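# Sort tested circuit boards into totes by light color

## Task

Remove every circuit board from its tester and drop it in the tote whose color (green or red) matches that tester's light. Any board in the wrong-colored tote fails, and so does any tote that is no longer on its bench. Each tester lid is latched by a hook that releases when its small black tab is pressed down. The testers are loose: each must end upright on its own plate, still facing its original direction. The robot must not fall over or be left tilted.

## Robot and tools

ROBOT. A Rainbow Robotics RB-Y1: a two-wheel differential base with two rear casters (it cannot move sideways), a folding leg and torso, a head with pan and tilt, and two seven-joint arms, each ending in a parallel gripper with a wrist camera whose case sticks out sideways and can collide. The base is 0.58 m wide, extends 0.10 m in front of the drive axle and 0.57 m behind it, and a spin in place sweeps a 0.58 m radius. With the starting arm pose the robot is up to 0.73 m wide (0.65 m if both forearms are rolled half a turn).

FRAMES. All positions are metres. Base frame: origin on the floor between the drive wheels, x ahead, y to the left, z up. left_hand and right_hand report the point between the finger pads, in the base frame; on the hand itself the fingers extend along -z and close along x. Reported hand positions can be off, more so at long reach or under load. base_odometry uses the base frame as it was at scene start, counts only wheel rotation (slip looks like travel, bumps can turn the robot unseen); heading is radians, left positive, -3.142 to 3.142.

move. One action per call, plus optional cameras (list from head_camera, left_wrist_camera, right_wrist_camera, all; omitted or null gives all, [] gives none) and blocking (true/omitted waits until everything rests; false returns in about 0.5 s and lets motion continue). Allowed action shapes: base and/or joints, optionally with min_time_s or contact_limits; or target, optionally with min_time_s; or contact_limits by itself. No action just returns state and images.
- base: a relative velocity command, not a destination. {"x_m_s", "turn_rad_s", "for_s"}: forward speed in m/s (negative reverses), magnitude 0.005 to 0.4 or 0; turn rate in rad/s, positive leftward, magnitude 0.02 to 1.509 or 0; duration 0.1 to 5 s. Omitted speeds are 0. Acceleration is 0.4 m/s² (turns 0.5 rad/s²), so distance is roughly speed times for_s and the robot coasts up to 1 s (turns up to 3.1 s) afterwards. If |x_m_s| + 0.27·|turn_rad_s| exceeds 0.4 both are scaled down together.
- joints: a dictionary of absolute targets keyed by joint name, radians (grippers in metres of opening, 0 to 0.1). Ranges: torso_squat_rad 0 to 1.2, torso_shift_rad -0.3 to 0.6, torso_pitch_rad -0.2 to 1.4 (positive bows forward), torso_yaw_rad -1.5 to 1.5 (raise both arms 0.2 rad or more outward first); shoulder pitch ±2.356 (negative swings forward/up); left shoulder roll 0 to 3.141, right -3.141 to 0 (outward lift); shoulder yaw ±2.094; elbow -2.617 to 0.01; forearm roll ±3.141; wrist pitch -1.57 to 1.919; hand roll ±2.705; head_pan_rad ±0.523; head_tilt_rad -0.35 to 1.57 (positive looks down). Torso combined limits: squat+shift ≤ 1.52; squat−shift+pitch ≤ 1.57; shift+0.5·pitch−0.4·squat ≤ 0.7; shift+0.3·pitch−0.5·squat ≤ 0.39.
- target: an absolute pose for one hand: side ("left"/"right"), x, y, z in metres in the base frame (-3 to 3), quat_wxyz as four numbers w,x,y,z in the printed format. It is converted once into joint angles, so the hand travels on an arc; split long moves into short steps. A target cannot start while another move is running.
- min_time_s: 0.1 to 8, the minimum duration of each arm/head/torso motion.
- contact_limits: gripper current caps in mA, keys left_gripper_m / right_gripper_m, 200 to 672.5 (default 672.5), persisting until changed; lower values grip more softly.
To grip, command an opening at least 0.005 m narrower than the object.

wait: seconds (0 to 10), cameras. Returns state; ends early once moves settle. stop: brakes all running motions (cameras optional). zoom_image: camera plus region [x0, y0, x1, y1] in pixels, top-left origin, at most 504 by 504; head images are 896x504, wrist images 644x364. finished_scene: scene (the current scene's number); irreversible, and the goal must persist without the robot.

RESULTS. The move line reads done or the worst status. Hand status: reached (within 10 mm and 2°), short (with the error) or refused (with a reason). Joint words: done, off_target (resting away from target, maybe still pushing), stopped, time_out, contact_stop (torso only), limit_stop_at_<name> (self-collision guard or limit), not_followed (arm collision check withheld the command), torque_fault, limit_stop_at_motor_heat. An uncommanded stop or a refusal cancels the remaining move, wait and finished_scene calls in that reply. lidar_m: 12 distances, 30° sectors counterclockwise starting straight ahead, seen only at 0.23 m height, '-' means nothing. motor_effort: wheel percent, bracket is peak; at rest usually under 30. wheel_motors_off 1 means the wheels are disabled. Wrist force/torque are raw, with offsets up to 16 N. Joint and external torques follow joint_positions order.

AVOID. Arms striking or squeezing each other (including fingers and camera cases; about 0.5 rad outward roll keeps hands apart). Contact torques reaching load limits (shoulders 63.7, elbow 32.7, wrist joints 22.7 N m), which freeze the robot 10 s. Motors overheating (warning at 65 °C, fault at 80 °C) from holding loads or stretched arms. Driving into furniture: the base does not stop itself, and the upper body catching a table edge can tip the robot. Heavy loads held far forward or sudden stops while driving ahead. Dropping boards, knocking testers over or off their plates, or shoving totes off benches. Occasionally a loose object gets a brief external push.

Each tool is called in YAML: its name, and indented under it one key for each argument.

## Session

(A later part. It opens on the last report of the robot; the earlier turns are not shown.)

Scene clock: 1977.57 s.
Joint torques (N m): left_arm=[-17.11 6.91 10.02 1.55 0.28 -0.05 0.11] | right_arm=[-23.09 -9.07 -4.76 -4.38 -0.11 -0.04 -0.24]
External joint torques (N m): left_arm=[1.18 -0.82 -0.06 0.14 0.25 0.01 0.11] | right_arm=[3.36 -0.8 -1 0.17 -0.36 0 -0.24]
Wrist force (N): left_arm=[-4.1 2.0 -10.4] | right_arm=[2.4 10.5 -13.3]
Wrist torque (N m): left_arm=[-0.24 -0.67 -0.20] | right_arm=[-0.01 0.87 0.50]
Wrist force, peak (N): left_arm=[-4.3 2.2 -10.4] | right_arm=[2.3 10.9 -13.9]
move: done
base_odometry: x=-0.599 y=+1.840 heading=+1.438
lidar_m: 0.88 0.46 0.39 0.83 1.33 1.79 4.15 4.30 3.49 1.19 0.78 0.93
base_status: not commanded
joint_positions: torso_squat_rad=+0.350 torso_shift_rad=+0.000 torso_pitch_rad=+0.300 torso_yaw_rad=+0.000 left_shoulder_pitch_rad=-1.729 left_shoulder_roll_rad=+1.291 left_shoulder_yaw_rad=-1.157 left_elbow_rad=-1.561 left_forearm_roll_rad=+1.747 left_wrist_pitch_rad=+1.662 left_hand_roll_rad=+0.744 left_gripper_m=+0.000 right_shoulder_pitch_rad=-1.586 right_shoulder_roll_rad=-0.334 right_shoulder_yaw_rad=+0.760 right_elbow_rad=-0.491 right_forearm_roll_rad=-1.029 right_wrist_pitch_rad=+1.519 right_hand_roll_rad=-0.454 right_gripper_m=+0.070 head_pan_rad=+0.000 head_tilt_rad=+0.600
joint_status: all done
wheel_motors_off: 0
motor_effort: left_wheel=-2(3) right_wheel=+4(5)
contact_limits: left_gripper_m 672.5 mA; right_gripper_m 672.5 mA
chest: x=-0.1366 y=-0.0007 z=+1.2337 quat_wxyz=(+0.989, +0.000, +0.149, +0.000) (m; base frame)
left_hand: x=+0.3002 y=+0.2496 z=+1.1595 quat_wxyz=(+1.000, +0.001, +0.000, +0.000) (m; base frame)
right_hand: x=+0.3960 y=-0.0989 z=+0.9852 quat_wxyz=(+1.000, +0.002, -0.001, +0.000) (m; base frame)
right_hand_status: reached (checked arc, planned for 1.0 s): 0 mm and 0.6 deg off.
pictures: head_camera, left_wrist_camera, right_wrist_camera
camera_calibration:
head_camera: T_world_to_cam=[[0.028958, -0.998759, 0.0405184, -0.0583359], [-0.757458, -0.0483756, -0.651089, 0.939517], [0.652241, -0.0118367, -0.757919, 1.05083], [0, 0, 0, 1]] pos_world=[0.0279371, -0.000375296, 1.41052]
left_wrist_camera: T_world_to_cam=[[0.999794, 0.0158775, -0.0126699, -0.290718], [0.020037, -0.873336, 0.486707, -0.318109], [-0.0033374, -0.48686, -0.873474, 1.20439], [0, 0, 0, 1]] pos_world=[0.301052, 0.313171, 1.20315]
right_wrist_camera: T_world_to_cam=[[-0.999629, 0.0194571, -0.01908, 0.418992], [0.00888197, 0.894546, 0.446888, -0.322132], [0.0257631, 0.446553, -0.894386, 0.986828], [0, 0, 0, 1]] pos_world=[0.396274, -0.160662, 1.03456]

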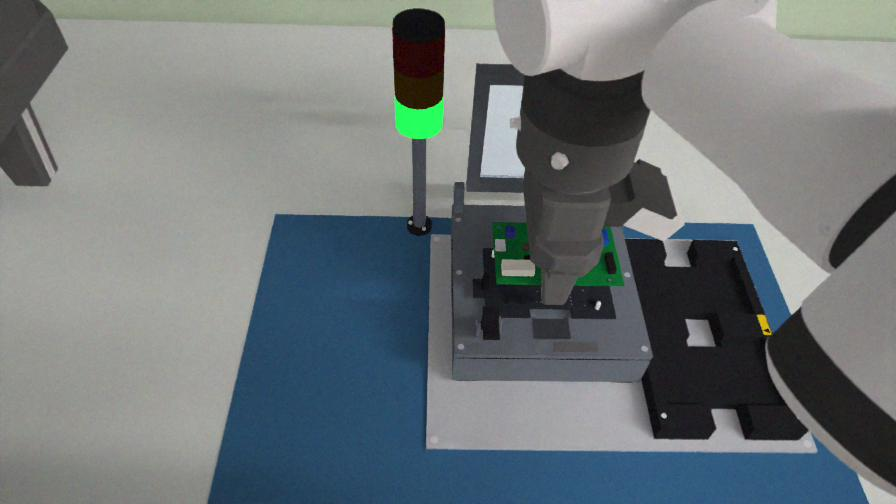

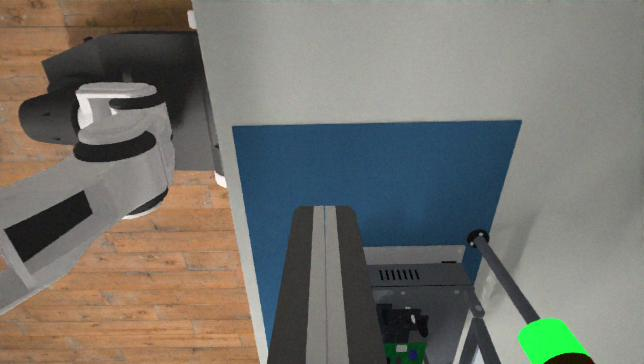

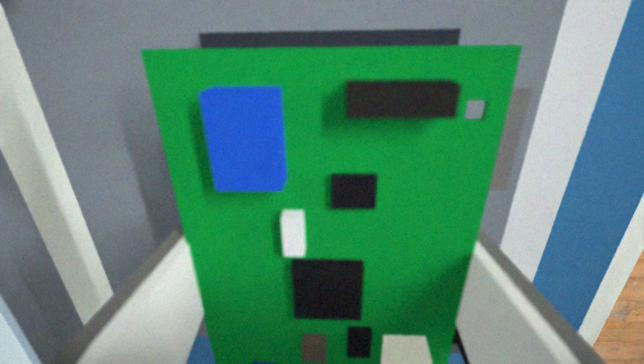

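move:
  target: {"side":"right","x":0.395,"y":-0.1,"z":1.05,"quat_wxyz":[1,0,0,0]}
  cameras: []

move:
  target: {"side":"right","x":0.36,"y":-0.17,"z":1.12,"quat_wxyz":[1,0,0,0]}
  cameras: []

move:
  target: {"side":"right","x":0.3,"y":-0.25,"z":1.16,"quat_wxyz":[1,0,0,0]}
  cameras: ["head_camera"]

zoom_image:
  camera: "head_camera"
  region: [400, 180, 850, 460]

Scene clock: 1987.83 s.
Joint torques (N m): left_arm=[-17.24 7.27 10.15 1.46 0.25 -0.1 0.17] | right_arm=[-23.68 -8.2 -5.26 -3.91 -0.09 -0.28 -0.05]
External joint torques (N m): left_arm=[1.04 -0.45 0.07 0.04 0.23 -0.04 0.17] | right_arm=[2.98 0.53 -0.42 0.6 -0.35 -0.27 -0.05]
Wrist force (N): left_arm=[-4.0 2.4 -10.2] | right_arm=[2.3 10.8 -13.7]
Wrist torque (N m): left_arm=[-0.28 -0.69 -0.21] | right_arm=[-0.04 0.84 0.52]
Wrist force, peak (N): left_arm=[-4.3 2.3 -10.7] | right_arm=[1.8 10.8 -15.2]
move: done
base_odometry: x=-0.599 y=+1.840 heading=+1.438
lidar_m: 0.88 0.47 0.40 0.83 1.34 1.80 4.14 4.30 3.50 1.19 0.79 0.92
base_status: not commanded
joint_positions: torso_squat_rad=+0.350 torso_shift_rad=+0.000 torso_pitch_rad=+0.300 torso_yaw_rad=+0.000 left_shoulder_pitch_rad=-1.729 left_shoulder_roll_rad=+1.291 left_shoulder_yaw_rad=-1.157 left_elbow_rad=-1.561 left_forearm_roll_rad=+1.747 left_wrist_pitch_rad=+1.662 left_hand_roll_rad=+0.744 left_gripper_m=+0.000 right_shoulder_pitch_rad=-1.649 right_shoulder_roll_rad=-0.416 right_shoulder_yaw_rad=+0.734 right_elbow_rad=-0.635 right_forearm_roll_rad=-1.061 right_wrist_pitch_rad=+1.686 right_hand_roll_rad=-0.519 right_gripper_m=+0.070 head_pan_rad=+0.000 head_tilt_rad=+0.600
joint_status: all done
wheel_motors_off: 0
motor_effort: left_wheel=-1(3) right_wheel=+4(6)
contact_limits: left_gripper_m 672.5 mA; right_gripper_m 672.5 mA
chest: x=-0.1366 y=-0.0007 z=+1.2337 quat_wxyz=(+0.989, +0.000, +0.149, +0.000) (m; base frame)
left_hand: x=+0.3002 y=+0.2496 z=+1.1596 quat_wxyz=(+1.000, +0.001, +0.000, +0.000) (m; base frame)
right_hand: x=+0.3951 y=-0.1003 z=+1.0501 quat_wxyz=(+1.000, -0.002, +0.004, +0.000) (m; base frame)
right_hand_status: reached (checked arc, planned for 0.4 s): 0 mm and 0.5 deg off.
pictures: none
No camera images: "cameras" was empty.

Scene clock: 1989.20 s.
Joint torques (N m): left_arm=[-16.95 7.25 10.1 1.62 0.27 0.02 0.19] | right_arm=[-22.36 -8.03 -8.52 -2.9 0.02 -0.18 -0.13]
External joint torques (N m): left_arm=[1.33 -0.48 0.03 0.2 0.25 0.08 0.19] | right_arm=[2.06 1.53 -0.21 0.24 -0.22 -0.16 -0.13]
Wrist force (N): left_arm=[-4.2 2.1 -10.2] | right_arm=[2.1 10.4 -13.4]
Wrist torque (N m): left_arm=[-0.26 -0.69 -0.20] | right_arm=[-0.01 0.83 0.51]
Wrist force, peak (N): left_arm=[-4.2 2.2 -10.5] | right_arm=[1.9 11.2 -14.3]
move: done
base_odometry: x=-0.599 y=+1.840 heading=+1.438
lidar_m: 0.88 0.47 0.40 0.84 1.34 1.79 4.14 4.31 3.50 1.19 0.78 0.92
base_status: not commanded
joint_positions: torso_squat_rad=+0.350 torso_shift_rad=+0.000 torso_pitch_rad=+0.300 torso_yaw_rad=+0.000 left_shoulder_pitch_rad=-1.729 left_shoulder_roll_rad=+1.291 left_shoulder_yaw_rad=-1.157 left_elbow_rad=-1.561 left_forearm_roll_rad=+1.747 left_wrist_pitch_rad=+1.662 left_hand_roll_rad=+0.744 left_gripper_m=+0.000 right_shoulder_pitch_rad=-1.554 right_shoulder_roll_rad=-0.768 right_shoulder_yaw_rad=+0.710 right_elbow_rad=-1.169 right_forearm_roll_rad=-1.256 right_wrist_pitch_rad=+1.889 right_hand_roll_rad=-0.683 right_gripper_m=+0.070 head_pan_rad=+0.000 head_tilt_rad=+0.600
joint_status: all done
wheel_motors_off: 0
motor_effort: left_wheel=-2(3) right_wheel=+3(6)
contact_limits: left_gripper_m 672.5 mA; right_gripper_m 672.5 mA
chest: x=-0.1366 y=-0.0007 z=+1.2337 quat_wxyz=(+0.989, +0.000, +0.149, +0.000) (m; base frame)
left_hand: x=+0.3002 y=+0.2496 z=+1.1595 quat_wxyz=(+1.000, +0.001, +0.000, +0.000) (m; base frame)
right_hand: x=+0.3598 y=-0.1701 z=+1.1204 quat_wxyz=(+1.000, +0.000, +0.002, +0.000) (m; base frame)
right_hand_status: reached (checked arc, planned for 0.9 s): 0 mm and 0.2 deg off.
pictures: none
No camera images: "cameras" was empty.

Scene clock: 1990.47 s.
Joint torques (N m): left_arm=[-17.16 7.31 10.07 1.61 0.15 -0.07 0.18] | right_arm=[-18.11 -9.09 -9.21 -0.91 0.18 -0.08 -0.06]
External joint torques (N m): left_arm=[1.12 -0.42 0 0.19 0.13 -0.01 0.18] | right_arm=[1.98 1.48 0.83 -0.13 -0.06 -0.07 -0.06]
Wrist force (N): left_arm=[-4.0 2.1 -10.0] | right_arm=[2.4 10.5 -13.1]
Wrist torque (N m): left_arm=[-0.26 -0.68 -0.22] | right_arm=[-0.02 0.87 0.53]
Wrist force, peak (N): left_arm=[-4.2 2.2 -10.7] | right_arm=[2.5 11.1 -13.9]
move: done
base_odometry: x=-0.599 y=+1.840 heading=+1.438
lidar_m: 0.88 0.48 0.39 0.84 1.33 1.80 4.14 4.30 3.49 1.18 0.78 0.92
base_status: not commanded
joint_positions: torso_squat_rad=+0.350 torso_shift_rad=+0.000 torso_pitch_rad=+0.300 torso_yaw_rad=+0.000 left_shoulder_pitch_rad=-1.729 left_shoulder_roll_rad=+1.291 left_shoulder_yaw_rad=-1.157 left_elbow_rad=-1.561 left_forearm_roll_rad=+1.747 left_wrist_pitch_rad=+1.662 left_hand_roll_rad=+0.744 left_gripper_m=+0.000 right_shoulder_pitch_rad=-1.470 right_shoulder_roll_rad=-1.162 right_shoulder_yaw_rad=+0.729 right_elbow_rad=-1.555 right_forearm_roll_rad=-1.538 right_wrist_pitch_rad=+1.889 right_hand_roll_rad=-0.760 right_gripper_m=+0.070 head_pan_rad=+0.000 head_tilt_rad=+0.600
joint_status: all done
wheel_motors_off: 0
motor_effort: left_wheel=+0(2) right_wheel=+3(6)
contact_limits: left_gripper_m 672.5 mA; right_gripper_m 672.5 mA
chest: x=-0.1366 y=-0.0007 z=+1.2337 quat_wxyz=(+0.989, +0.000, +0.149, +0.000) (m; base frame)
left_hand: x=+0.3002 y=+0.2496 z=+1.1595 quat_wxyz=(+1.000, +0.001, +0.000, +0.000) (m; base frame)
right_hand: x=+0.3004 y=-0.2499 z=+1.1595 quat_wxyz=(+1.000, -0.001, +0.002, +0.000) (m; base frame)
right_hand_status: reached (checked arc, planned for 0.7 s): 1 mm and 0.2 deg off.
pictures: head_camera
camera_calibration:
head_camera: T_world_to_cam=[[0.0288961, -0.998758, 0.0405924, -0.0584386], [-0.757503, -0.0483761, -0.651037, 0.939444], [0.652192, -0.0119364, -0.75796, 1.05089], [0, 0, 0, 1]] pos_world=[0.0279373, -0.000375459, 1.41052]

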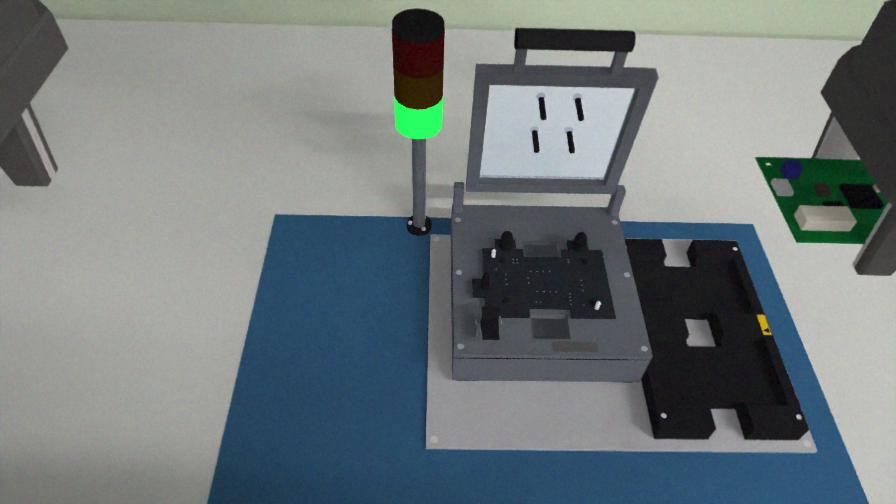

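Scaled by 1.120 from the camera's 896x504 image, which has a finer 1280x720 frame.

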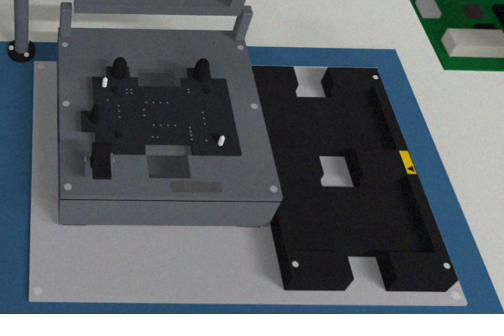

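move:
  base: {"x_m_s":-0.3,"for_s":2.5}
  cameras: []

move:
  base: {"turn_rad_s":-0.7,"for_s":3.48}
  joints: {"head_tilt_rad":0.35}
  cameras: ["head_camera"]

Scene clock: 2000.93 s.
Joint torques (N m): left_arm=[-17.45 7.12 10.06 1.6 0.25 -0.09 0.16] | right_arm=[-18.19 -9.21 -9.46 -0.59 0.14 -0.16 -0.03]
External joint torques (N m): left_arm=[0.83 -0.61 -0.02 0.18 0.23 -0.03 0.16] | right_arm=[1.9 1.37 0.58 0.19 -0.09 -0.15 -0.03]
Wrist force (N): left_arm=[-3.9 2.2 -10.6] | right_arm=[2.3 10.4 -13.5]
Wrist torque (N m): left_arm=[-0.27 -0.66 -0.20] | right_arm=[0.01 0.87 0.54]
Wrist force, peak (N): left_arm=[-4.4 2.3 -10.7] | right_arm=[2.6 10.7 -13.8]
move: done
base_odometry: x=-0.699 y=+1.097 heading=+1.437
lidar_m: 1.36 1.04 1.31 1.27 1.32 1.78 3.40 3.49 3.51 3.36 1.48 1.23
base_status: done (sent for 2.5 of 2.5 s)
joint_positions: torso_squat_rad=+0.350 torso_shift_rad=+0.000 torso_pitch_rad=+0.300 torso_yaw_rad=+0.000 left_shoulder_pitch_rad=-1.729 left_shoulder_roll_rad=+1.291 left_shoulder_yaw_rad=-1.157 left_elbow_rad=-1.561 left_forearm_roll_rad=+1.747 left_wrist_pitch_rad=+1.662 left_hand_roll_rad=+0.744 left_gripper_m=+0.000 right_shoulder_pitch_rad=-1.470 right_shoulder_roll_rad=-1.162 right_shoulder_yaw_rad=+0.729 right_elbow_rad=-1.555 right_forearm_roll_rad=-1.538 right_wrist_pitch_rad=+1.889 right_hand_roll_rad=-0.760 right_gripper_m=+0.070 head_pan_rad=+0.000 head_tilt_rad=+0.600
joint_status: not commanded
wheel_motors_off: 0
motor_effort: left_wheel=+0(26) right_wheel=+6(30)
contact_limits: left_gripper_m 672.5 mA; right_gripper_m 672.5 mA
chest: x=-0.1367 y=-0.0007 z=+1.2337 quat_wxyz=(+0.989, +0.000, +0.149, +0.000) (m; base frame)
left_hand: x=+0.3002 y=+0.2496 z=+1.1596 quat_wxyz=(+1.000, +0.001, +0.000, +0.000) (m; base frame)
right_hand: x=+0.3004 y=-0.2498 z=+1.1596 quat_wxyz=(+1.000, -0.001, +0.002, +0.000) (m; base frame)
pictures: none
No camera images: "cameras" was empty.

Scene clock: 2006.07 s.
Joint torques (N m): left_arm=[-17.26 7.07 10.07 1.49 0.29 -0.07 0.18] | right_arm=[-18.36 -9.21 -9.5 -0.8 0.1 -0.15 -0.09]
External joint torques (N m): left_arm=[1.02 -0.66 0 0.07 0.26 -0.01 0.18] | right_arm=[1.73 1.37 0.54 -0.01 -0.14 -0.14 -0.09]
Wrist force (N): left_arm=[-3.9 2.2 -10.4] | right_arm=[2.1 10.7 -13.6]
Wrist torque (N m): left_arm=[-0.25 -0.66 -0.20] | right_arm=[-0.03 0.84 0.52]
Wrist force, peak (N): left_arm=[-4.3 2.2 -10.5] | right_arm=[2.6 10.6 -13.8]
move: done
base_odometry: x=-0.699 y=+1.097 heading=-0.989
lidar_m: 4.07 3.35 3.08 1.23 1.42 1.03 1.09 1.31 1.30 1.44 2.25 3.40
base_status: done (sent for 3.47 of 3.47 s)
joint_positions: torso_squat_rad=+0.350 torso_shift_rad=+0.000 torso_pitch_rad=+0.300 torso_yaw_rad=+0.000 left_shoulder_pitch_rad=-1.729 left_shoulder_roll_rad=+1.291 left_shoulder_yaw_rad=-1.157 left_elbow_rad=-1.561 left_forearm_roll_rad=+1.747 left_wrist_pitch_rad=+1.662 left_hand_roll_rad=+0.744 left_gripper_m=+0.000 right_shoulder_pitch_rad=-1.470 right_shoulder_roll_rad=-1.162 right_shoulder_yaw_rad=+0.729 right_elbow_rad=-1.555 right_forearm_roll_rad=-1.538 right_wrist_pitch_rad=+1.889 right_hand_roll_rad=-0.760 right_gripper_m=+0.070 head_pan_rad=+0.000 head_tilt_rad=+0.350
joint_status: all done
wheel_motors_off: 0
motor_effort: left_wheel=+2(29) right_wheel=+2(23)
contact_limits: left_gripper_m 672.5 mA; right_gripper_m 672.5 mA
chest: x=-0.1367 y=-0.0007 z=+1.2337 quat_wxyz=(+0.989, +0.000, +0.149, +0.000) (m; base frame)
left_hand: x=+0.3002 y=+0.2496 z=+1.1596 quat_wxyz=(+1.000, +0.001, +0.000, +0.000) (m; base frame)
right_hand: x=+0.3004 y=-0.2498 z=+1.1595 quat_wxyz=(+1.000, -0.001, +0.002, +0.000) (m; base frame)
pictures: head_camera
camera_calibration:
head_camera: T_world_to_cam=[[0.0178143, -0.998761, 0.0464591, -0.0673732], [-0.572841, -0.0482794, -0.818244, 1.18701], [0.819473, -0.0120372, -0.572991, 0.797986], [0, 0, 0, 1]] pos_world=[0.0272411, -0.000375978, 1.43163]

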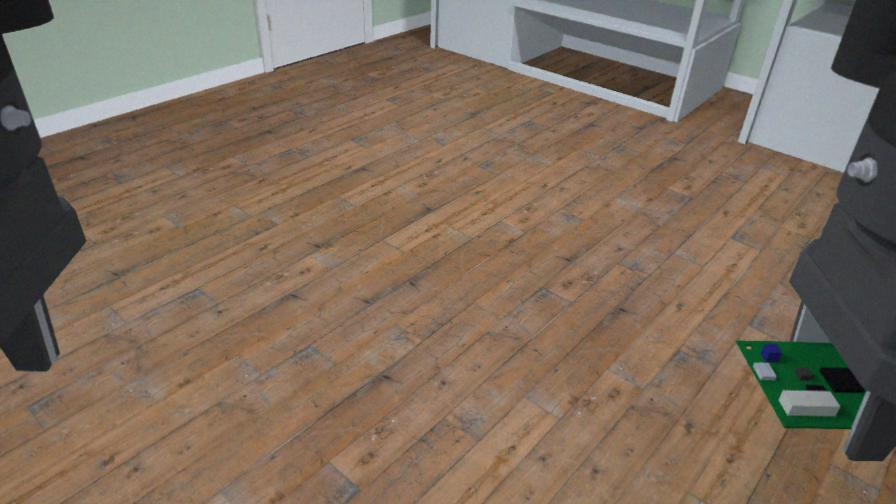

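move:
  base: {"x_m_s":0.4,"for_s":4.5}
  joints: {"head_tilt_rad":0.05}
  cameras: ["head_camera"]

Scene clock: 2016.67 s.
Joint torques (N m): left_arm=[-17.24 7.11 10.07 1.51 0.25 -0.08 0.24] | right_arm=[-18.28 -9.27 -9.38 -0.68 0.09 -0.24 -0.11]
External joint torques (N m): left_arm=[1.04 -0.62 -0.01 0.09 0.23 -0.02 0.24] | right_arm=[1.82 1.3 0.67 0.11 -0.15 -0.23 -0.11]
Wrist force (N): left_arm=[-4.0 2.0 -10.1] | right_arm=[2.3 10.6 -13.3]
Wrist torque (N m): left_arm=[-0.24 -0.67 -0.20] | right_arm=[-0.02 0.87 0.54]
Wrist force, peak (N): left_arm=[-4.5 2.2 -10.5] | right_arm=[2.5 10.4 -14.0]
move: done
base_odometry: x=+0.290 y=-0.407 heading=-0.989
lidar_m: 2.29 2.19 2.18 2.40 2.32 2.27 2.78 2.47 2.46 2.72 2.00 1.96
base_status: done (sent for 4.5 of 4.5 s)
joint_positions: torso_squat_rad=+0.350 torso_shift_rad=+0.000 torso_pitch_rad=+0.300 torso_yaw_rad=+0.000 left_shoulder_pitch_rad=-1.729 left_shoulder_roll_rad=+1.291 left_shoulder_yaw_rad=-1.157 left_elbow_rad=-1.561 left_forearm_roll_rad=+1.747 left_wrist_pitch_rad=+1.662 left_hand_roll_rad=+0.744 left_gripper_m=+0.000 right_shoulder_pitch_rad=-1.470 right_shoulder_roll_rad=-1.162 right_shoulder_yaw_rad=+0.729 right_elbow_rad=-1.555 right_forearm_roll_rad=-1.538 right_wrist_pitch_rad=+1.889 right_hand_roll_rad=-0.760 right_gripper_m=+0.070 head_pan_rad=+0.000 head_tilt_rad=+0.050
joint_status: all done
wheel_motors_off: 0
motor_effort: left_wheel=-1(30) right_wheel=-2(27)
contact_limits: left_gripper_m 672.5 mA; right_gripper_m 672.5 mA
chest: x=-0.1366 y=-0.0007 z=+1.2337 quat_wxyz=(+0.989, +0.000, +0.149, +0.000) (m; base frame)
left_hand: x=+0.3002 y=+0.2496 z=+1.1595 quat_wxyz=(+1.000, +0.001, +0.000, +0.000) (m; base frame)
right_hand: x=+0.3004 y=-0.2498 z=+1.1595 quat_wxyz=(+1.000, -0.001, +0.002, +0.000) (m; base frame)
pictures: head_camera
camera_calibration:
head_camera: T_world_to_cam=[[0.00297535, -0.998762, 0.0496465, -0.0728082], [-0.305507, -0.0481809, -0.95097, 1.39038], [0.952185, -0.0123379, -0.305272, 0.425651], [0, 0, 0, 1]] pos_world=[0.0196869, -0.000476834, 1.45576]

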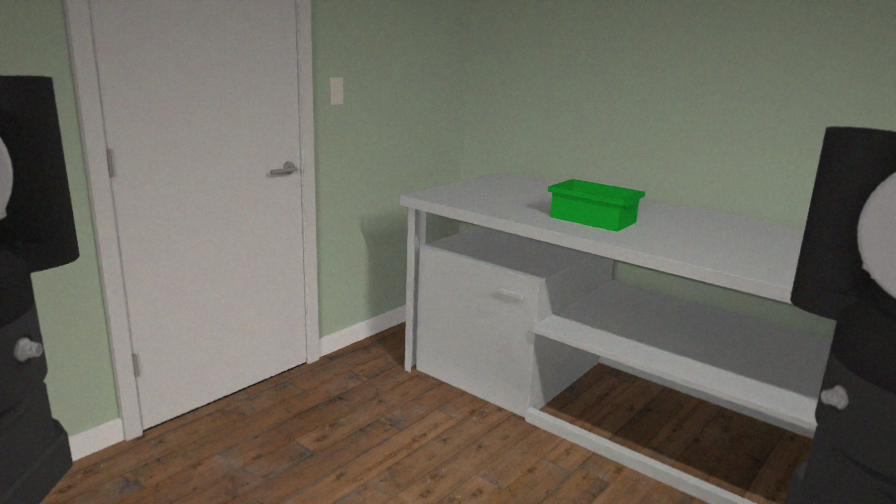

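move:
  base: {"turn_rad_s":0.35,"for_s":0.5}
  cameras: []

move:
  base: {"x_m_s":0.4,"for_s":4.0}
  cameras: []

move:
  base: {"turn_rad_s":-0.5,"for_s":1.78}
  joints: {"head_tilt_rad":0.35}
  cameras: ["head_camera"]

Scene clock: 2028.80 s.
Joint torques (N m): left_arm=[-17.12 7.09 10.02 1.45 0.24 -0.15 0.23] | right_arm=[-18.14 -9.28 -9.18 -0.8 0.06 -0.17 -0.04]
External joint torques (N m): left_arm=[1.16 -0.64 -0.06 0.03 0.22 -0.09 0.23] | right_arm=[1.96 1.3 0.86 -0.01 -0.18 -0.16 -0.04]
Wrist force (N): left_arm=[-4.2 2.1 -10.2] | right_arm=[2.5 10.4 -13.4]
Wrist torque (N m): left_arm=[-0.26 -0.69 -0.20] | right_arm=[-0.02 0.87 0.53]
Wrist force, peak (N): left_arm=[-4.4 2.2 -10.4] | right_arm=[2.6 10.6 -13.9]
move: done
base_odometry: x=+0.290 y=-0.407 heading=-0.865
lidar_m: 2.32 2.18 2.18 2.59 2.26 2.36 2.79 2.46 2.46 2.86 1.96 1.97
base_status: done (sent for 0.5 of 0.5 s)
joint_positions: torso_squat_rad=+0.350 torso_shift_rad=+0.000 torso_pitch_rad=+0.300 torso_yaw_rad=+0.000 left_shoulder_pitch_rad=-1.729 left_shoulder_roll_rad=+1.291 left_shoulder_yaw_rad=-1.157 left_elbow_rad=-1.561 left_forearm_roll_rad=+1.747 left_wrist_pitch_rad=+1.662 left_hand_roll_rad=+0.744 left_gripper_m=+0.000 right_shoulder_pitch_rad=-1.470 right_shoulder_roll_rad=-1.162 right_shoulder_yaw_rad=+0.729 right_elbow_rad=-1.555 right_forearm_roll_rad=-1.538 right_wrist_pitch_rad=+1.889 right_hand_roll_rad=-0.760 right_gripper_m=+0.070 head_pan_rad=+0.000 head_tilt_rad=+0.050
joint_status: not commanded
wheel_motors_off: 0
motor_effort: left_wheel=-4(24) right_wheel=+0(21)
contact_limits: left_gripper_m 672.5 mA; right_gripper_m 672.5 mA
chest: x=-0.1366 y=-0.0007 z=+1.2337 quat_wxyz=(+0.989, +0.000, +0.149, +0.000) (m; base frame)
left_hand: x=+0.3002 y=+0.2496 z=+1.1595 quat_wxyz=(+1.000, +0.001, +0.000, +0.000) (m; base frame)
right_hand: x=+0.3004 y=-0.2498 z=+1.1595 quat_wxyz=(+1.000, -0.001, +0.002, +0.000) (m; base frame)
pictures: none
No camera images: "cameras" was empty.

Scene clock: 2034.27 s.
Joint torques (N m): left_arm=[-17.07 7.14 10.07 1.58 0.26 -0.09 0.13] | right_arm=[-18.31 -9.19 -9.31 -0.58 0.09 -0.18 -0.1]
External joint torques (N m): left_arm=[1.21 -0.58 0 0.16 0.24 -0.03 0.13] | right_arm=[1.79 1.38 0.74 0.21 -0.15 -0.17 -0.1]
Wrist force (N): left_arm=[-4.1 2.3 -10.4] | right_arm=[2.4 10.6 -13.7]
Wrist torque (N m): left_arm=[-0.27 -0.68 -0.20] | right_arm=[-0.04 0.88 0.54]
Wrist force, peak (N): left_arm=[-4.2 2.4 -10.7] | right_arm=[2.3 10.7 -14.0]
move: done
base_odometry: x=+1.328 y=-1.624 heading=-0.864
lidar_m: 1.01 0.99 0.99 1.20 2.19 3.45 4.12 3.63 1.75 1.41 0.87 0.87
base_status: done (sent for 4 of 4 s)
joint_positions: torso_squat_rad=+0.350 torso_shift_rad=+0.000 torso_pitch_rad=+0.300 torso_yaw_rad=+0.000 left_shoulder_pitch_rad=-1.729 left_shoulder_roll_rad=+1.291 left_shoulder_yaw_rad=-1.157 left_elbow_rad=-1.561 left_forearm_roll_rad=+1.747 left_wrist_pitch_rad=+1.662 left_hand_roll_rad=+0.744 left_gripper_m=+0.000 right_shoulder_pitch_rad=-1.470 right_shoulder_roll_rad=-1.162 right_shoulder_yaw_rad=+0.729 right_elbow_rad=-1.555 right_forearm_roll_rad=-1.538 right_wrist_pitch_rad=+1.889 right_hand_roll_rad=-0.760 right_gripper_m=+0.070 head_pan_rad=+0.000 head_tilt_rad=+0.050
joint_status: not commanded
wheel_motors_off: 0
motor_effort: left_wheel=+0(28) right_wheel=-2(26)
contact_limits: left_gripper_m 672.5 mA; right_gripper_m 672.5 mA
chest: x=-0.1366 y=-0.0007 z=+1.2337 quat_wxyz=(+0.989, +0.000, +0.149, +0.000) (m; base frame)
left_hand: x=+0.3002 y=+0.2496 z=+1.1595 quat_wxyz=(+1.000, +0.001, +0.000, +0.000) (m; base frame)
right_hand: x=+0.3004 y=-0.2498 z=+1.1595 quat_wxyz=(+1.000, -0.001, +0.002, +0.000) (m; base frame)
pictures: none
No camera images: "cameras" was empty.

Scene clock: 2037.33 s.
Joint torques (N m): left_arm=[-17.2 7.17 9.99 1.56 0.22 -0.06 0.19] | right_arm=[-18.42 -9.27 -9.37 -0.62 0.01 -0.21 -0.08]
External joint torques (N m): left_arm=[1.08 -0.56 -0.08 0.14 0.19 0 0.19] | right_arm=[1.68 1.31 0.68 0.16 -0.23 -0.2 -0.08]
Wrist force (N): left_arm=[-4.1 2.0 -10.2] | right_arm=[2.3 10.4 -13.5]
Wrist torque (N m): left_arm=[-0.26 -0.69 -0.22] | right_arm=[0.00 0.86 0.52]
Wrist force, peak (N): left_arm=[-4.0 2.3 -10.7] | right_arm=[2.5 10.9 -13.8]
move: done
base_odometry: x=+1.328 y=-1.624 heading=-1.748
lidar_m: 0.87 0.87 1.05 0.99 1.00 1.36 3.27 3.51 3.83 3.62 1.38 1.43
base_status: done (sent for 1.77 of 1.77 s)
joint_positions: torso_squat_rad=+0.350 torso_shift_rad=+0.000 torso_pitch_rad=+0.300 torso_yaw_rad=+0.000 left_shoulder_pitch_rad=-1.729 left_shoulder_roll_rad=+1.291 left_shoulder_yaw_rad=-1.157 left_elbow_rad=-1.561 left_forearm_roll_rad=+1.747 left_wrist_pitch_rad=+1.662 left_hand_roll_rad=+0.744 left_gripper_m=+0.000 right_shoulder_pitch_rad=-1.470 right_shoulder_roll_rad=-1.162 right_shoulder_yaw_rad=+0.729 right_elbow_rad=-1.555 right_forearm_roll_rad=-1.538 right_wrist_pitch_rad=+1.889 right_hand_roll_rad=-0.760 right_gripper_m=+0.070 head_pan_rad=+0.000 head_tilt_rad=+0.350
joint_status: all done
wheel_motors_off: 0
motor_effort: left_wheel=+3(24) right_wheel=+2(23)
contact_limits: left_gripper_m 672.5 mA; right_gripper_m 672.5 mA
chest: x=-0.1366 y=-0.0007 z=+1.2337 quat_wxyz=(+0.989, +0.000, +0.149, +0.000) (m; base frame)
left_hand: x=+0.3002 y=+0.2496 z=+1.1595 quat_wxyz=(+1.000, +0.001, +0.000, +0.000) (m; base frame)
right_hand: x=+0.3004 y=-0.2498 z=+1.1595 quat_wxyz=(+1.000, -0.001, +0.002, +0.000) (m; base frame)
pictures: head_camera
camera_calibration:
head_camera: T_world_to_cam=[[0.0178131, -0.998761, 0.0464574, -0.0673725], [-0.572841, -0.0482773, -0.818244, 1.18707], [0.819473, -0.0120372, -0.572991, 0.797904], [0, 0, 0, 1]] pos_world=[0.0273411, -0.000375986, 1.43163]

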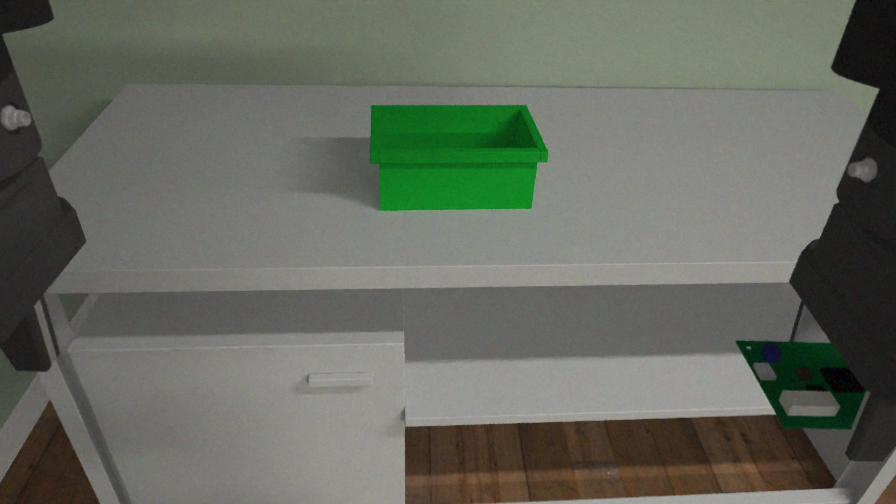

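move:
  base: {"turn_rad_s":0.342,"for_s":0.5}
  cameras: []

move:
  base: {"x_m_s":0.25,"for_s":2.3}
  cameras: []

move:
  base: {"turn_rad_s":-0.24,"for_s":0.5}
  joints: {"head_tilt_rad":0.6}

Scene clock: 2050.53 s.
Joint torques (N m): left_arm=[-17.11 7.23 9.95 1.51 0.28 -0.02 0.14] | right_arm=[-18.39 -9.36 -9.42 -0.61 0.15 -0.16 -0.25]
External joint torques (N m): left_arm=[1.17 -0.5 -0.12 0.09 0.26 0.04 0.14] | right_arm=[1.7 1.22 0.63 0.18 -0.09 -0.15 -0.25]
Wrist force (N): left_arm=[-4.3 2.2 -10.2] | right_arm=[2.4 10.5 -13.1]
Wrist torque (N m): left_arm=[-0.28 -0.70 -0.20] | right_arm=[-0.01 0.87 0.53]
Wrist force, peak (N): left_arm=[-4.3 2.0 -10.5] | right_arm=[2.5 10.9 -13.7]
move: done
base_odometry: x=+1.328 y=-1.624 heading=-1.623
lidar_m: 0.87 0.91 1.01 0.99 1.08 1.55 3.45 3.77 3.70 3.34 1.39 1.57
base_status: done (sent for 0.5 of 0.5 s)
joint_positions: torso_squat_rad=+0.350 torso_shift_rad=+0.000 torso_pitch_rad=+0.300 torso_yaw_rad=+0.000 left_shoulder_pitch_rad=-1.729 left_shoulder_roll_rad=+1.291 left_shoulder_yaw_rad=-1.157 left_elbow_rad=-1.561 left_forearm_roll_rad=+1.747 left_wrist_pitch_rad=+1.662 left_hand_roll_rad=+0.744 left_gripper_m=+0.000 right_shoulder_pitch_rad=-1.470 right_shoulder_roll_rad=-1.162 right_shoulder_yaw_rad=+0.729 right_elbow_rad=-1.555 right_forearm_roll_rad=-1.538 right_wrist_pitch_rad=+1.889 right_hand_roll_rad=-0.760 right_gripper_m=+0.070 head_pan_rad=+0.000 head_tilt_rad=+0.350
joint_status: not commanded
wheel_motors_off: 0
motor_effort: left_wheel=-3(20) right_wheel=+1(15)
contact_limits: left_gripper_m 672.5 mA; right_gripper_m 672.5 mA
chest: x=-0.1366 y=-0.0007 z=+1.2337 quat_wxyz=(+0.989, +0.000, +0.149, +0.000) (m; base frame)
left_hand: x=+0.3002 y=+0.2496 z=+1.1595 quat_wxyz=(+1.000, +0.001, +0.000, +0.000) (m; base frame)
right_hand: x=+0.3004 y=-0.2498 z=+1.1595 quat_wxyz=(+1.000, -0.001, +0.002, +0.000) (m; base frame)
pictures: none
No camera images: "cameras" was empty.

Scene clock: 2053.93 s.
Joint torques (N m): left_arm=[-17.1 7 10.02 1.58 0.31 -0.1 0.14] | right_arm=[-18.1 -9.55 -9.2 -0.78 0.11 -0.16 -0.14]
External joint torques (N m): left_arm=[1.18 -0.73 -0.06 0.16 0.29 -0.04 0.14] | right_arm=[1.99 1.03 0.85 0.01 -0.13 -0.16 -0.14]
Wrist force (N): left_arm=[-4.1 2.1 -10.2] | right_arm=[2.5 10.8 -13.6]
Wrist torque (N m): left_arm=[-0.23 -0.69 -0.20] | right_arm=[-0.03 0.87 0.54]
Wrist force, peak (N): left_arm=[-4.4 2.1 -10.6] | right_arm=[2.7 10.9 -13.6]
move: done
base_odometry: x=+1.298 y=-2.199 heading=-1.623
lidar_m: 0.30 0.31 0.44 0.95 1.02 1.48 4.02 4.32 3.74 1.18 1.17 1.01
base_status: done (sent for 2.3 of 2.3 s)
joint_positions: torso_squat_rad=+0.350 torso_shift_rad=+0.000 torso_pitch_rad=+0.300 torso_yaw_rad=+0.000 left_shoulder_pitch_rad=-1.729 left_shoulder_roll_rad=+1.291 left_shoulder_yaw_rad=-1.157 left_elbow_rad=-1.561 left_forearm_roll_rad=+1.747 left_wrist_pitch_rad=+1.662 left_hand_roll_rad=+0.744 left_gripper_m=+0.000 right_shoulder_pitch_rad=-1.470 right_shoulder_roll_rad=-1.162 right_shoulder_yaw_rad=+0.729 right_elbow_rad=-1.555 right_forearm_roll_rad=-1.538 right_wrist_pitch_rad=+1.889 right_hand_roll_rad=-0.760 right_gripper_m=+0.070 head_pan_rad=+0.000 head_tilt_rad=+0.350
joint_status: not commanded
wheel_motors_off: 0
motor_effort: left_wheel=-7(23) right_wheel=+4(30)
contact_limits: left_gripper_m 672.5 mA; right_gripper_m 672.5 mA
chest: x=-0.1366 y=-0.0007 z=+1.2337 quat_wxyz=(+0.989, +0.000, +0.149, +0.000) (m; base frame)
left_hand: x=+0.3002 y=+0.2496 z=+1.1595 quat_wxyz=(+1.000, +0.001, +0.000, +0.000) (m; base frame)
right_hand: x=+0.3004 y=-0.2498 z=+1.1595 quat_wxyz=(+1.000, -0.001, +0.002, +0.000) (m; base frame)
pictures: none
No camera images: "cameras" was empty.

Scene clock: 2055.20 s.
Joint torques (N m): left_arm=[-17.21 7.29 9.94 1.48 0.26 -0.02 0.18] | right_arm=[-18.43 -9.24 -9.22 -0.59 -0.02 -0.09 -0.12]
External joint torques (N m): left_arm=[1.07 -0.43 -0.14 0.07 0.24 0.04 0.18] | right_arm=[1.67 1.34 0.82 0.19 -0.26 -0.09 -0.12]
Wrist force (N): left_arm=[-3.9 2.4 -10.4] | right_arm=[2.5 10.6 -13.3]
Wrist torque (N m): left_arm=[-0.29 -0.68 -0.20] | right_arm=[-0.04 0.89 0.53]
Wrist force, peak (N): left_arm=[-4.1 2.2 -10.6] | right_arm=[2.5 10.6 -13.6]
move: done
base_odometry: x=+1.298 y=-2.199 heading=-1.743
lidar_m: 0.29 0.30 0.39 0.94 0.98 1.32 3.19 4.10 3.87 1.60 1.15 1.05
base_status: done (sent for 0.5 of 0.5 s)
joint_positions: torso_squat_rad=+0.350 torso_shift_rad=+0.000 torso_pitch_rad=+0.300 torso_yaw_rad=+0.000 left_shoulder_pitch_rad=-1.729 left_shoulder_roll_rad=+1.291 left_shoulder_yaw_rad=-1.157 left_elbow_rad=-1.561 left_forearm_roll_rad=+1.747 left_wrist_pitch_rad=+1.662 left_hand_roll_rad=+0.744 left_gripper_m=+0.000 right_shoulder_pitch_rad=-1.470 right_shoulder_roll_rad=-1.162 right_shoulder_yaw_rad=+0.729 right_elbow_rad=-1.555 right_forearm_roll_rad=-1.538 right_wrist_pitch_rad=+1.889 right_hand_roll_rad=-0.760 right_gripper_m=+0.070 head_pan_rad=+0.000 head_tilt_rad=+0.600
joint_status: all done
wheel_motors_off: 0
motor_effort: left_wheel=+0(22) right_wheel=-4(23)
contact_limits: left_gripper_m 672.5 mA; right_gripper_m 672.5 mA
chest: x=-0.1366 y=-0.0007 z=+1.2337 quat_wxyz=(+0.989, +0.000, +0.149, +0.000) (m; base frame)
left_hand: x=+0.3002 y=+0.2496 z=+1.1595 quat_wxyz=(+1.000, +0.001, +0.000, +0.000) (m; base frame)
right_hand: x=+0.3004 y=-0.2498 z=+1.1595 quat_wxyz=(+1.000, -0.001, +0.002, +0.000) (m; base frame)
pictures: head_camera, left_wrist_camera, right_wrist_camera
camera_calibration:
head_camera: T_world_to_cam=[[0.0289745, -0.998753, 0.0406588, -0.058537], [-0.7575, -0.0484789, -0.651033, 0.939515], [0.652192, -0.0119356, -0.75796, 1.05083], [0, 0, 0, 1]] pos_world=[0.0280371, -0.000375083, 1.41052]
left_wrist_camera: T_world_to_cam=[[0.999794, 0.0158762, -0.0126713, -0.290816], [0.0200369, -0.873293, 0.486783, -0.318217], [-0.00333744, -0.486937, -0.873431, 1.20436], [0, 0, 0, 1]] pos_world=[0.301152, 0.31317, 1.20315]
right_wrist_camera: T_world_to_cam=[[-0.999724, 0.0192851, -0.0134193, 0.323191], [0.0113735, 0.897029, 0.441826, -0.25842], [0.0205582, 0.441551, -0.897001, 1.21587], [0, 0, 0, 1]] pos_world=[0.301044, -0.31129, 1.20915]

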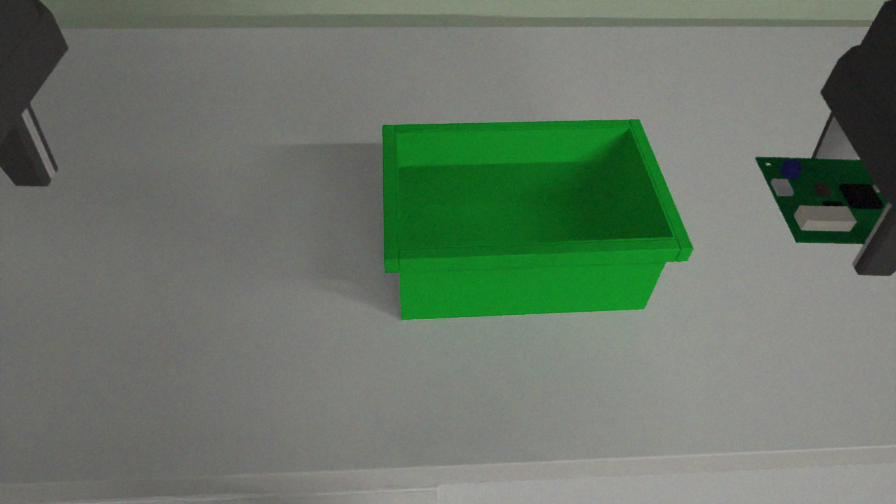

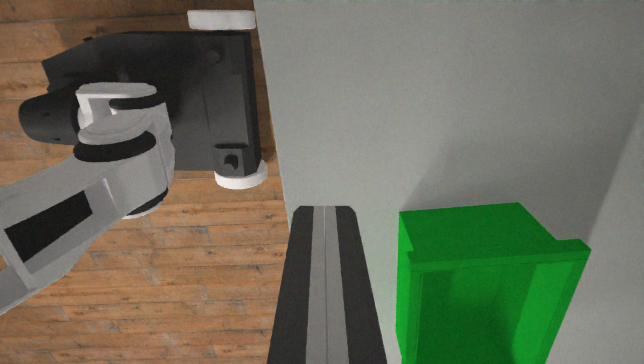

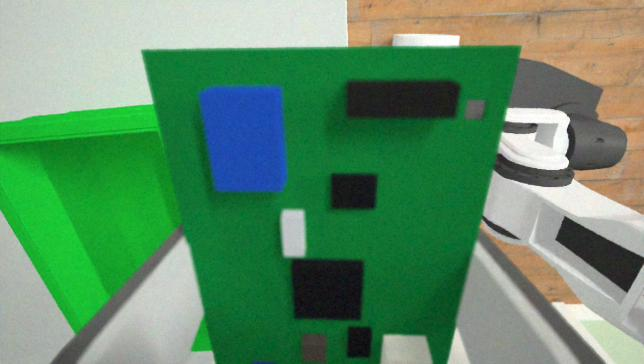

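move:
  base: {"turn_rad_s":0.11,"for_s":0.45}
  cameras: []

move:
  base: {"x_m_s":0.12,"for_s":0.75}
  cameras: ["head_camera"]

Scene clock: 2064.03 s.
Joint torques (N m): left_arm=[-17.12 7.27 10.25 1.5 0.29 -0.05 0.15] | right_arm=[-18.51 -9.45 -9.37 -0.54 0.04 -0.15 -0.09]
External joint torques (N m): left_arm=[1.16 -0.45 0.17 0.09 0.27 0.02 0.15] | right_arm=[1.59 1.13 0.68 0.24 -0.19 -0.14 -0.09]
Wrist force (N): left_arm=[-4.0 2.0 -10.2] | right_arm=[2.2 10.7 -13.3]
Wrist torque (N m): left_arm=[-0.25 -0.67 -0.20] | right_arm=[-0.03 0.86 0.54]
Wrist force, peak (N): left_arm=[-4.1 2.1 -10.6] | right_arm=[2.6 10.8 -13.6]
move: done
base_odometry: x=+1.298 y=-2.199 heading=-1.692
lidar_m: 0.30 0.30 0.41 0.94 0.99 1.39 3.79 4.13 3.80 1.54 1.14 1.03
base_status: done (sent for 0.47 of 0.47 s)
joint_positions: torso_squat_rad=+0.350 torso_shift_rad=+0.000 torso_pitch_rad=+0.300 torso_yaw_rad=+0.000 left_shoulder_pitch_rad=-1.729 left_shoulder_roll_rad=+1.291 left_shoulder_yaw_rad=-1.157 left_elbow_rad=-1.561 left_forearm_roll_rad=+1.747 left_wrist_pitch_rad=+1.662 left_hand_roll_rad=+0.744 left_gripper_m=+0.000 right_shoulder_pitch_rad=-1.470 right_shoulder_roll_rad=-1.162 right_shoulder_yaw_rad=+0.729 right_elbow_rad=-1.555 right_forearm_roll_rad=-1.538 right_wrist_pitch_rad=+1.889 right_hand_roll_rad=-0.760 right_gripper_m=+0.070 head_pan_rad=+0.000 head_tilt_rad=+0.600
joint_status: not commanded
wheel_motors_off: 0
motor_effort: left_wheel=-1(15) right_wheel=+4(17)
contact_limits: left_gripper_m 672.5 mA; right_gripper_m 672.5 mA
chest: x=-0.1366 y=-0.0007 z=+1.2337 quat_wxyz=(+0.989, +0.000, +0.149, +0.000) (m; base frame)
left_hand: x=+0.3002 y=+0.2496 z=+1.1595 quat_wxyz=(+1.000, +0.001, +0.000, +0.000) (m; base frame)
right_hand: x=+0.3004 y=-0.2498 z=+1.1595 quat_wxyz=(+1.000, -0.001, +0.002, +0.000) (m; base frame)
pictures: none
No camera images: "cameras" was empty.

Scene clock: 2065.47 s.
Joint torques (N m): left_arm=[-17.05 7.35 10.07 1.64 0.26 -0.09 0.16] | right_arm=[-18.35 -9.46 -9.5 -0.67 0.1 -0.19 -0.15]
External joint torques (N m): left_arm=[1.23 -0.38 0 0.22 0.23 -0.03 0.16] | right_arm=[1.75 1.11 0.55 0.12 -0.14 -0.18 -0.15]
Wrist force (N): left_arm=[-4.2 2.0 -10.4] | right_arm=[2.1 10.4 -13.5]
Wrist torque (N m): left_arm=[-0.23 -0.69 -0.21] | right_arm=[0.00 0.84 0.51]
Wrist force, peak (N): left_arm=[-4.5 2.1 -10.4] | right_arm=[2.4 10.7 -13.8]
move: done
base_odometry: x=+1.287 y=-2.290 heading=-1.693
lidar_m: 0.20 0.21 0.28 0.61 0.99 1.38 3.78 4.22 3.80 1.16 1.14 0.93
base_status: done (sent for 0.77 of 0.77 s)
joint_positions: torso_squat_rad=+0.350 torso_shift_rad=+0.000 torso_pitch_rad=+0.300 torso_yaw_rad=+0.000 left_shoulder_pitch_rad=-1.729 left_shoulder_roll_rad=+1.291 left_shoulder_yaw_rad=-1.157 left_elbow_rad=-1.561 left_forearm_roll_rad=+1.747 left_wrist_pitch_rad=+1.662 left_hand_roll_rad=+0.744 left_gripper_m=+0.000 right_shoulder_pitch_rad=-1.470 right_shoulder_roll_rad=-1.162 right_shoulder_yaw_rad=+0.729 right_elbow_rad=-1.555 right_forearm_roll_rad=-1.538 right_wrist_pitch_rad=+1.889 right_hand_roll_rad=-0.760 right_gripper_m=+0.070 head_pan_rad=+0.000 head_tilt_rad=+0.600
joint_status: not commanded
wheel_motors_off: 0
motor_effort: left_wheel=-10(19) right_wheel=+5(33)
contact_limits: left_gripper_m 672.5 mA; right_gripper_m 672.5 mA
chest: x=-0.1366 y=-0.0007 z=+1.2337 quat_wxyz=(+0.989, +0.000, +0.149, +0.000) (m; base frame)
left_hand: x=+0.3002 y=+0.2496 z=+1.1595 quat_wxyz=(+1.000, +0.001, +0.000, +0.000) (m; base frame)
right_hand: x=+0.3004 y=-0.2498 z=+1.1595 quat_wxyz=(+1.000, -0.001, +0.002, +0.000) (m; base frame)
pictures: head_camera
camera_calibration:
head_camera: T_world_to_cam=[[0.0289745, -0.998753, 0.0406588, -0.0585329], [-0.7575, -0.0484789, -0.651033, 0.93945], [0.652192, -0.0119356, -0.75796, 1.05075], [0, 0, 0, 1]] pos_world=[0.0280371, -0.000375083, 1.41042]

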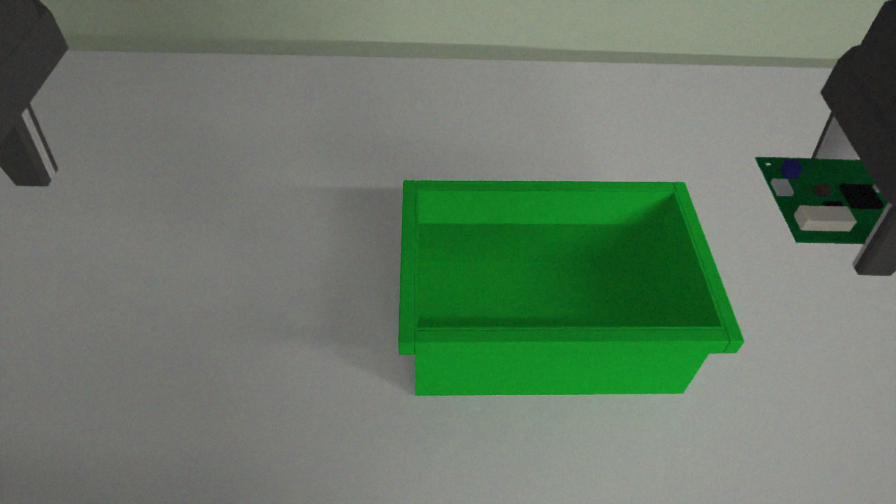

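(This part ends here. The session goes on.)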